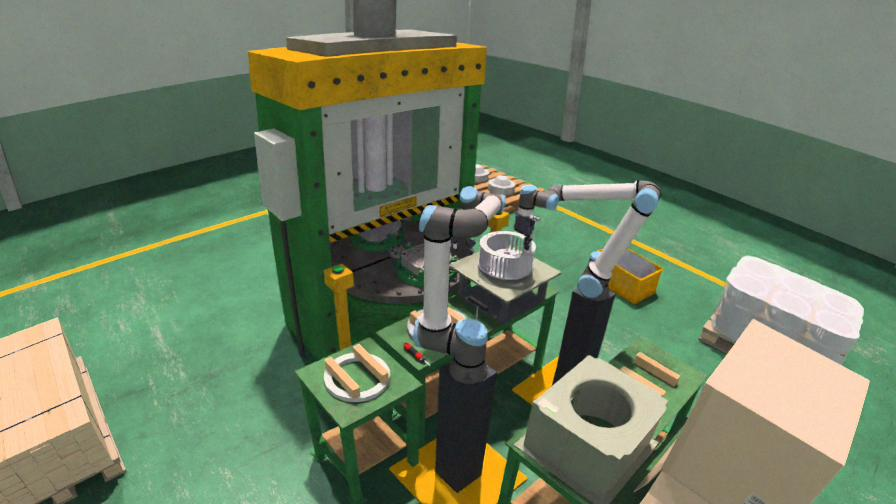

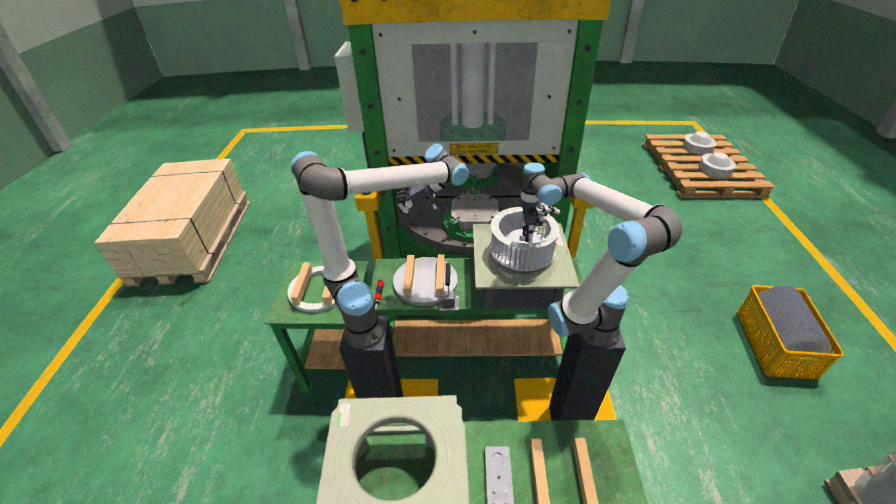

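Scaled by 7.200.

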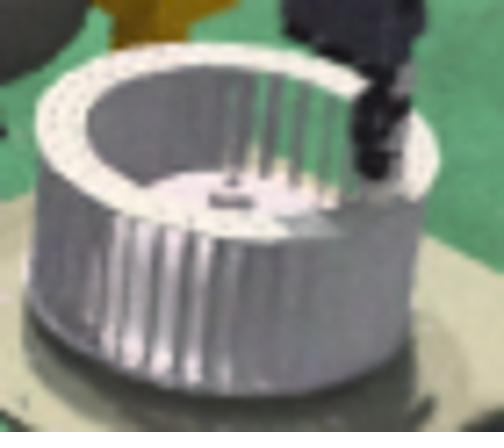

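Scene clock: 990.57 s.
left_arm: end_effector_position=(+0.5001, +0.3000, +1.2700) hand_goal=(+0.890, +0.000, -0.736, +0.986, +0.890, +0.000, -0.736, +0.986, +1.000, +0.000, -0.880, -0.740, -0.714, +0.678, +0.220, -0.100) hand_measured=(+0.884, +0.002, -0.734, +0.984, +0.886, +0.000, -0.738, +0.984, +0.984, +0.000, -0.876, -0.736, -0.716, +0.678, +0.216, -0.102) hand_current_ma=(-23, +8, +12, -10, -22, -2, -8, -10, -70, +3, +17, +12, -4, +2, -19, -10) hand_state=(goal, goal, goal, goal, goal, goal, goal, goal, goal, goal, goal, goal, goal, goal, goal, goal) hand_current_limit=0.80 hand_speed=-0.50 end_effector_quat_wxyz=(-0.500, +0.866, -0.001, +0.001) | right_arm: end_effector_position=(+0.3635, -0.3078, +1.2616) hand_goal=(+0.750, +0.000, +0.580, +0.700, -0.478, +0.000, -0.736, +0.700, -0.478, +0.000, -0.736, +0.700, -0.714, +0.678, +0.200, -0.100) hand_measured=(+0.746, -0.004, +0.576, +0.698, -0.458, -0.004, -0.732, +0.702, -0.462, +0.000, -0.736, +0.698, -0.710, +0.678, +0.198, -0.102) hand_current_ma=(-12, -7, -7, -6, +71, -8, +9, +6, +52, +0, -1, -6, +12, +0, -7, -6) hand_state=(goal, goal, goal, goal, blocked, goal, goal, goal, goal, goal, goal, goal, goal, goal, goal, goal) hand_current_limit=0.80 hand_speed=-0.50 end_effector_quat_wxyz=(-0.001, +1.000, +0.000, +0.001)
Joint positions: left_arm=[-1.001 -1.592 1.818 -0.827 -1.082 0.311] | right_arm=[0.352 -1.896 2.168 4.438 -1.571 1.922]
Joint torques (N m): left_arm=[14.04 -54.93 -34.36 -3.35 2.26 2.4] | right_arm=[10.08 -7.23 -54.32 -2.03 1.07 2.43]
Wrist force (N, zeroed by zero_wrist_force): left_arm=[-0.5 -0.2 -0.4] | right_arm=[0.7 -0.9 -0.2]
Wrist torque (N m, zeroed by zero_wrist_force): left_arm=[0.08 0.01 -0.07] | right_arm=[-0.01 -0.12 -0.04]
Wrist force, peak (N, zeroed by zero_wrist_force): left_arm=[-0.6 -0.3 -0.4] | right_arm=[0.6 -0.5 -5.1]
Hand target: left_arm +0.5001, +0.3000, +1.2700; -0.500, +0.866, -0.001, +0.001 | right_arm +0.3635, -0.3076, +1.2616; +0.000, +1.000, +0.000, +0.001
Off the commanded pose: left_arm 0.000 m, 0 deg | right_arm 0.000 m, 0 deg.
move: done

Scene clock: 993.27 s.
left_arm: end_effector_position=(+0.5001, +0.3000, +1.2700) hand_goal=(+0.890, +0.000, -0.736, +0.986, +0.890, +0.000, -0.736, +0.986, +1.000, +0.000, -0.880, -0.740, -0.714, +0.678, +0.220, -0.100) hand_measured=(+0.884, +0.002, -0.734, +0.984, +0.886, +0.000, -0.738, +0.984, +0.984, +0.000, -0.876, -0.736, -0.716, +0.678, +0.216, -0.102) hand_current_ma=(-23, +8, +12, -10, -22, -2, -8, -10, -70, +3, +17, +12, -4, +2, -19, -10) hand_state=(goal, goal, goal, goal, goal, goal, goal, goal, goal, goal, goal, goal, goal, goal, goal, goal) hand_current_limit=0.80 hand_speed=-0.50 end_effector_quat_wxyz=(-0.500, +0.866, -0.001, +0.001) | right_arm: end_effector_position=(+0.3635, -0.3076, +1.2535) hand_goal=(+0.750, +0.000, +0.580, +0.700, -0.478, +0.000, -0.736, +0.700, -0.478, +0.000, -0.736, +0.700, -0.714, +0.678, +0.200, -0.100) hand_measured=(+0.766, -0.002, +0.590, +0.704, -0.458, -0.004, -0.732, +0.702, -0.462, +0.000, -0.736, +0.698, -0.710, +0.678, +0.198, -0.102) hand_current_ma=(+50, -2, +31, +10, +71, -8, +9, +6, +52, +0, -1, -6, +12, +0, -7, -6) hand_state=(goal, goal, goal, goal, blocked, goal, goal, goal, goal, goal, goal, goal, goal, goal, goal, goal) hand_current_limit=0.80 hand_speed=-0.50 end_effector_quat_wxyz=(+0.000, +1.000, +0.000, +0.001)
Joint positions: left_arm=[-1.001 -1.592 1.818 -0.827 -1.082 0.311] | right_arm=[0.352 -1.891 2.179 4.422 -1.571 1.923]
Joint torques (N m): left_arm=[11.89 -55.33 -35.21 -3.07 1.96 2.65] | right_arm=[11.2 -27.75 -50.69 -1.42 -1.36 2.82]
Wrist force (N, zeroed by zero_wrist_force): left_arm=[-0.4 -0.2 -0.2] | right_arm=[0.4 -1.3 -4.9]
Wrist torque (N m, zeroed by zero_wrist_force): left_arm=[0.06 0.00 -0.07] | right_arm=[0.39 -0.15 -0.07]
Wrist force, peak (N, zeroed by zero_wrist_force): left_arm=[-0.7 0.1 -0.5] | right_arm=[0.1 -1.4 -6.2]
Hand target: left_arm +0.5001, +0.3000, +1.2700; -0.500, +0.866, -0.001, +0.001 | right_arm +0.3635, -0.3076, +1.2535; +0.000, +1.000, +0.000, +0.001 (not the last commanded pose)
Off the commanded pose: left_arm 0.000 m, 0 deg | right_arm 0.007 m, 0 deg.
move: contact (right_arm)


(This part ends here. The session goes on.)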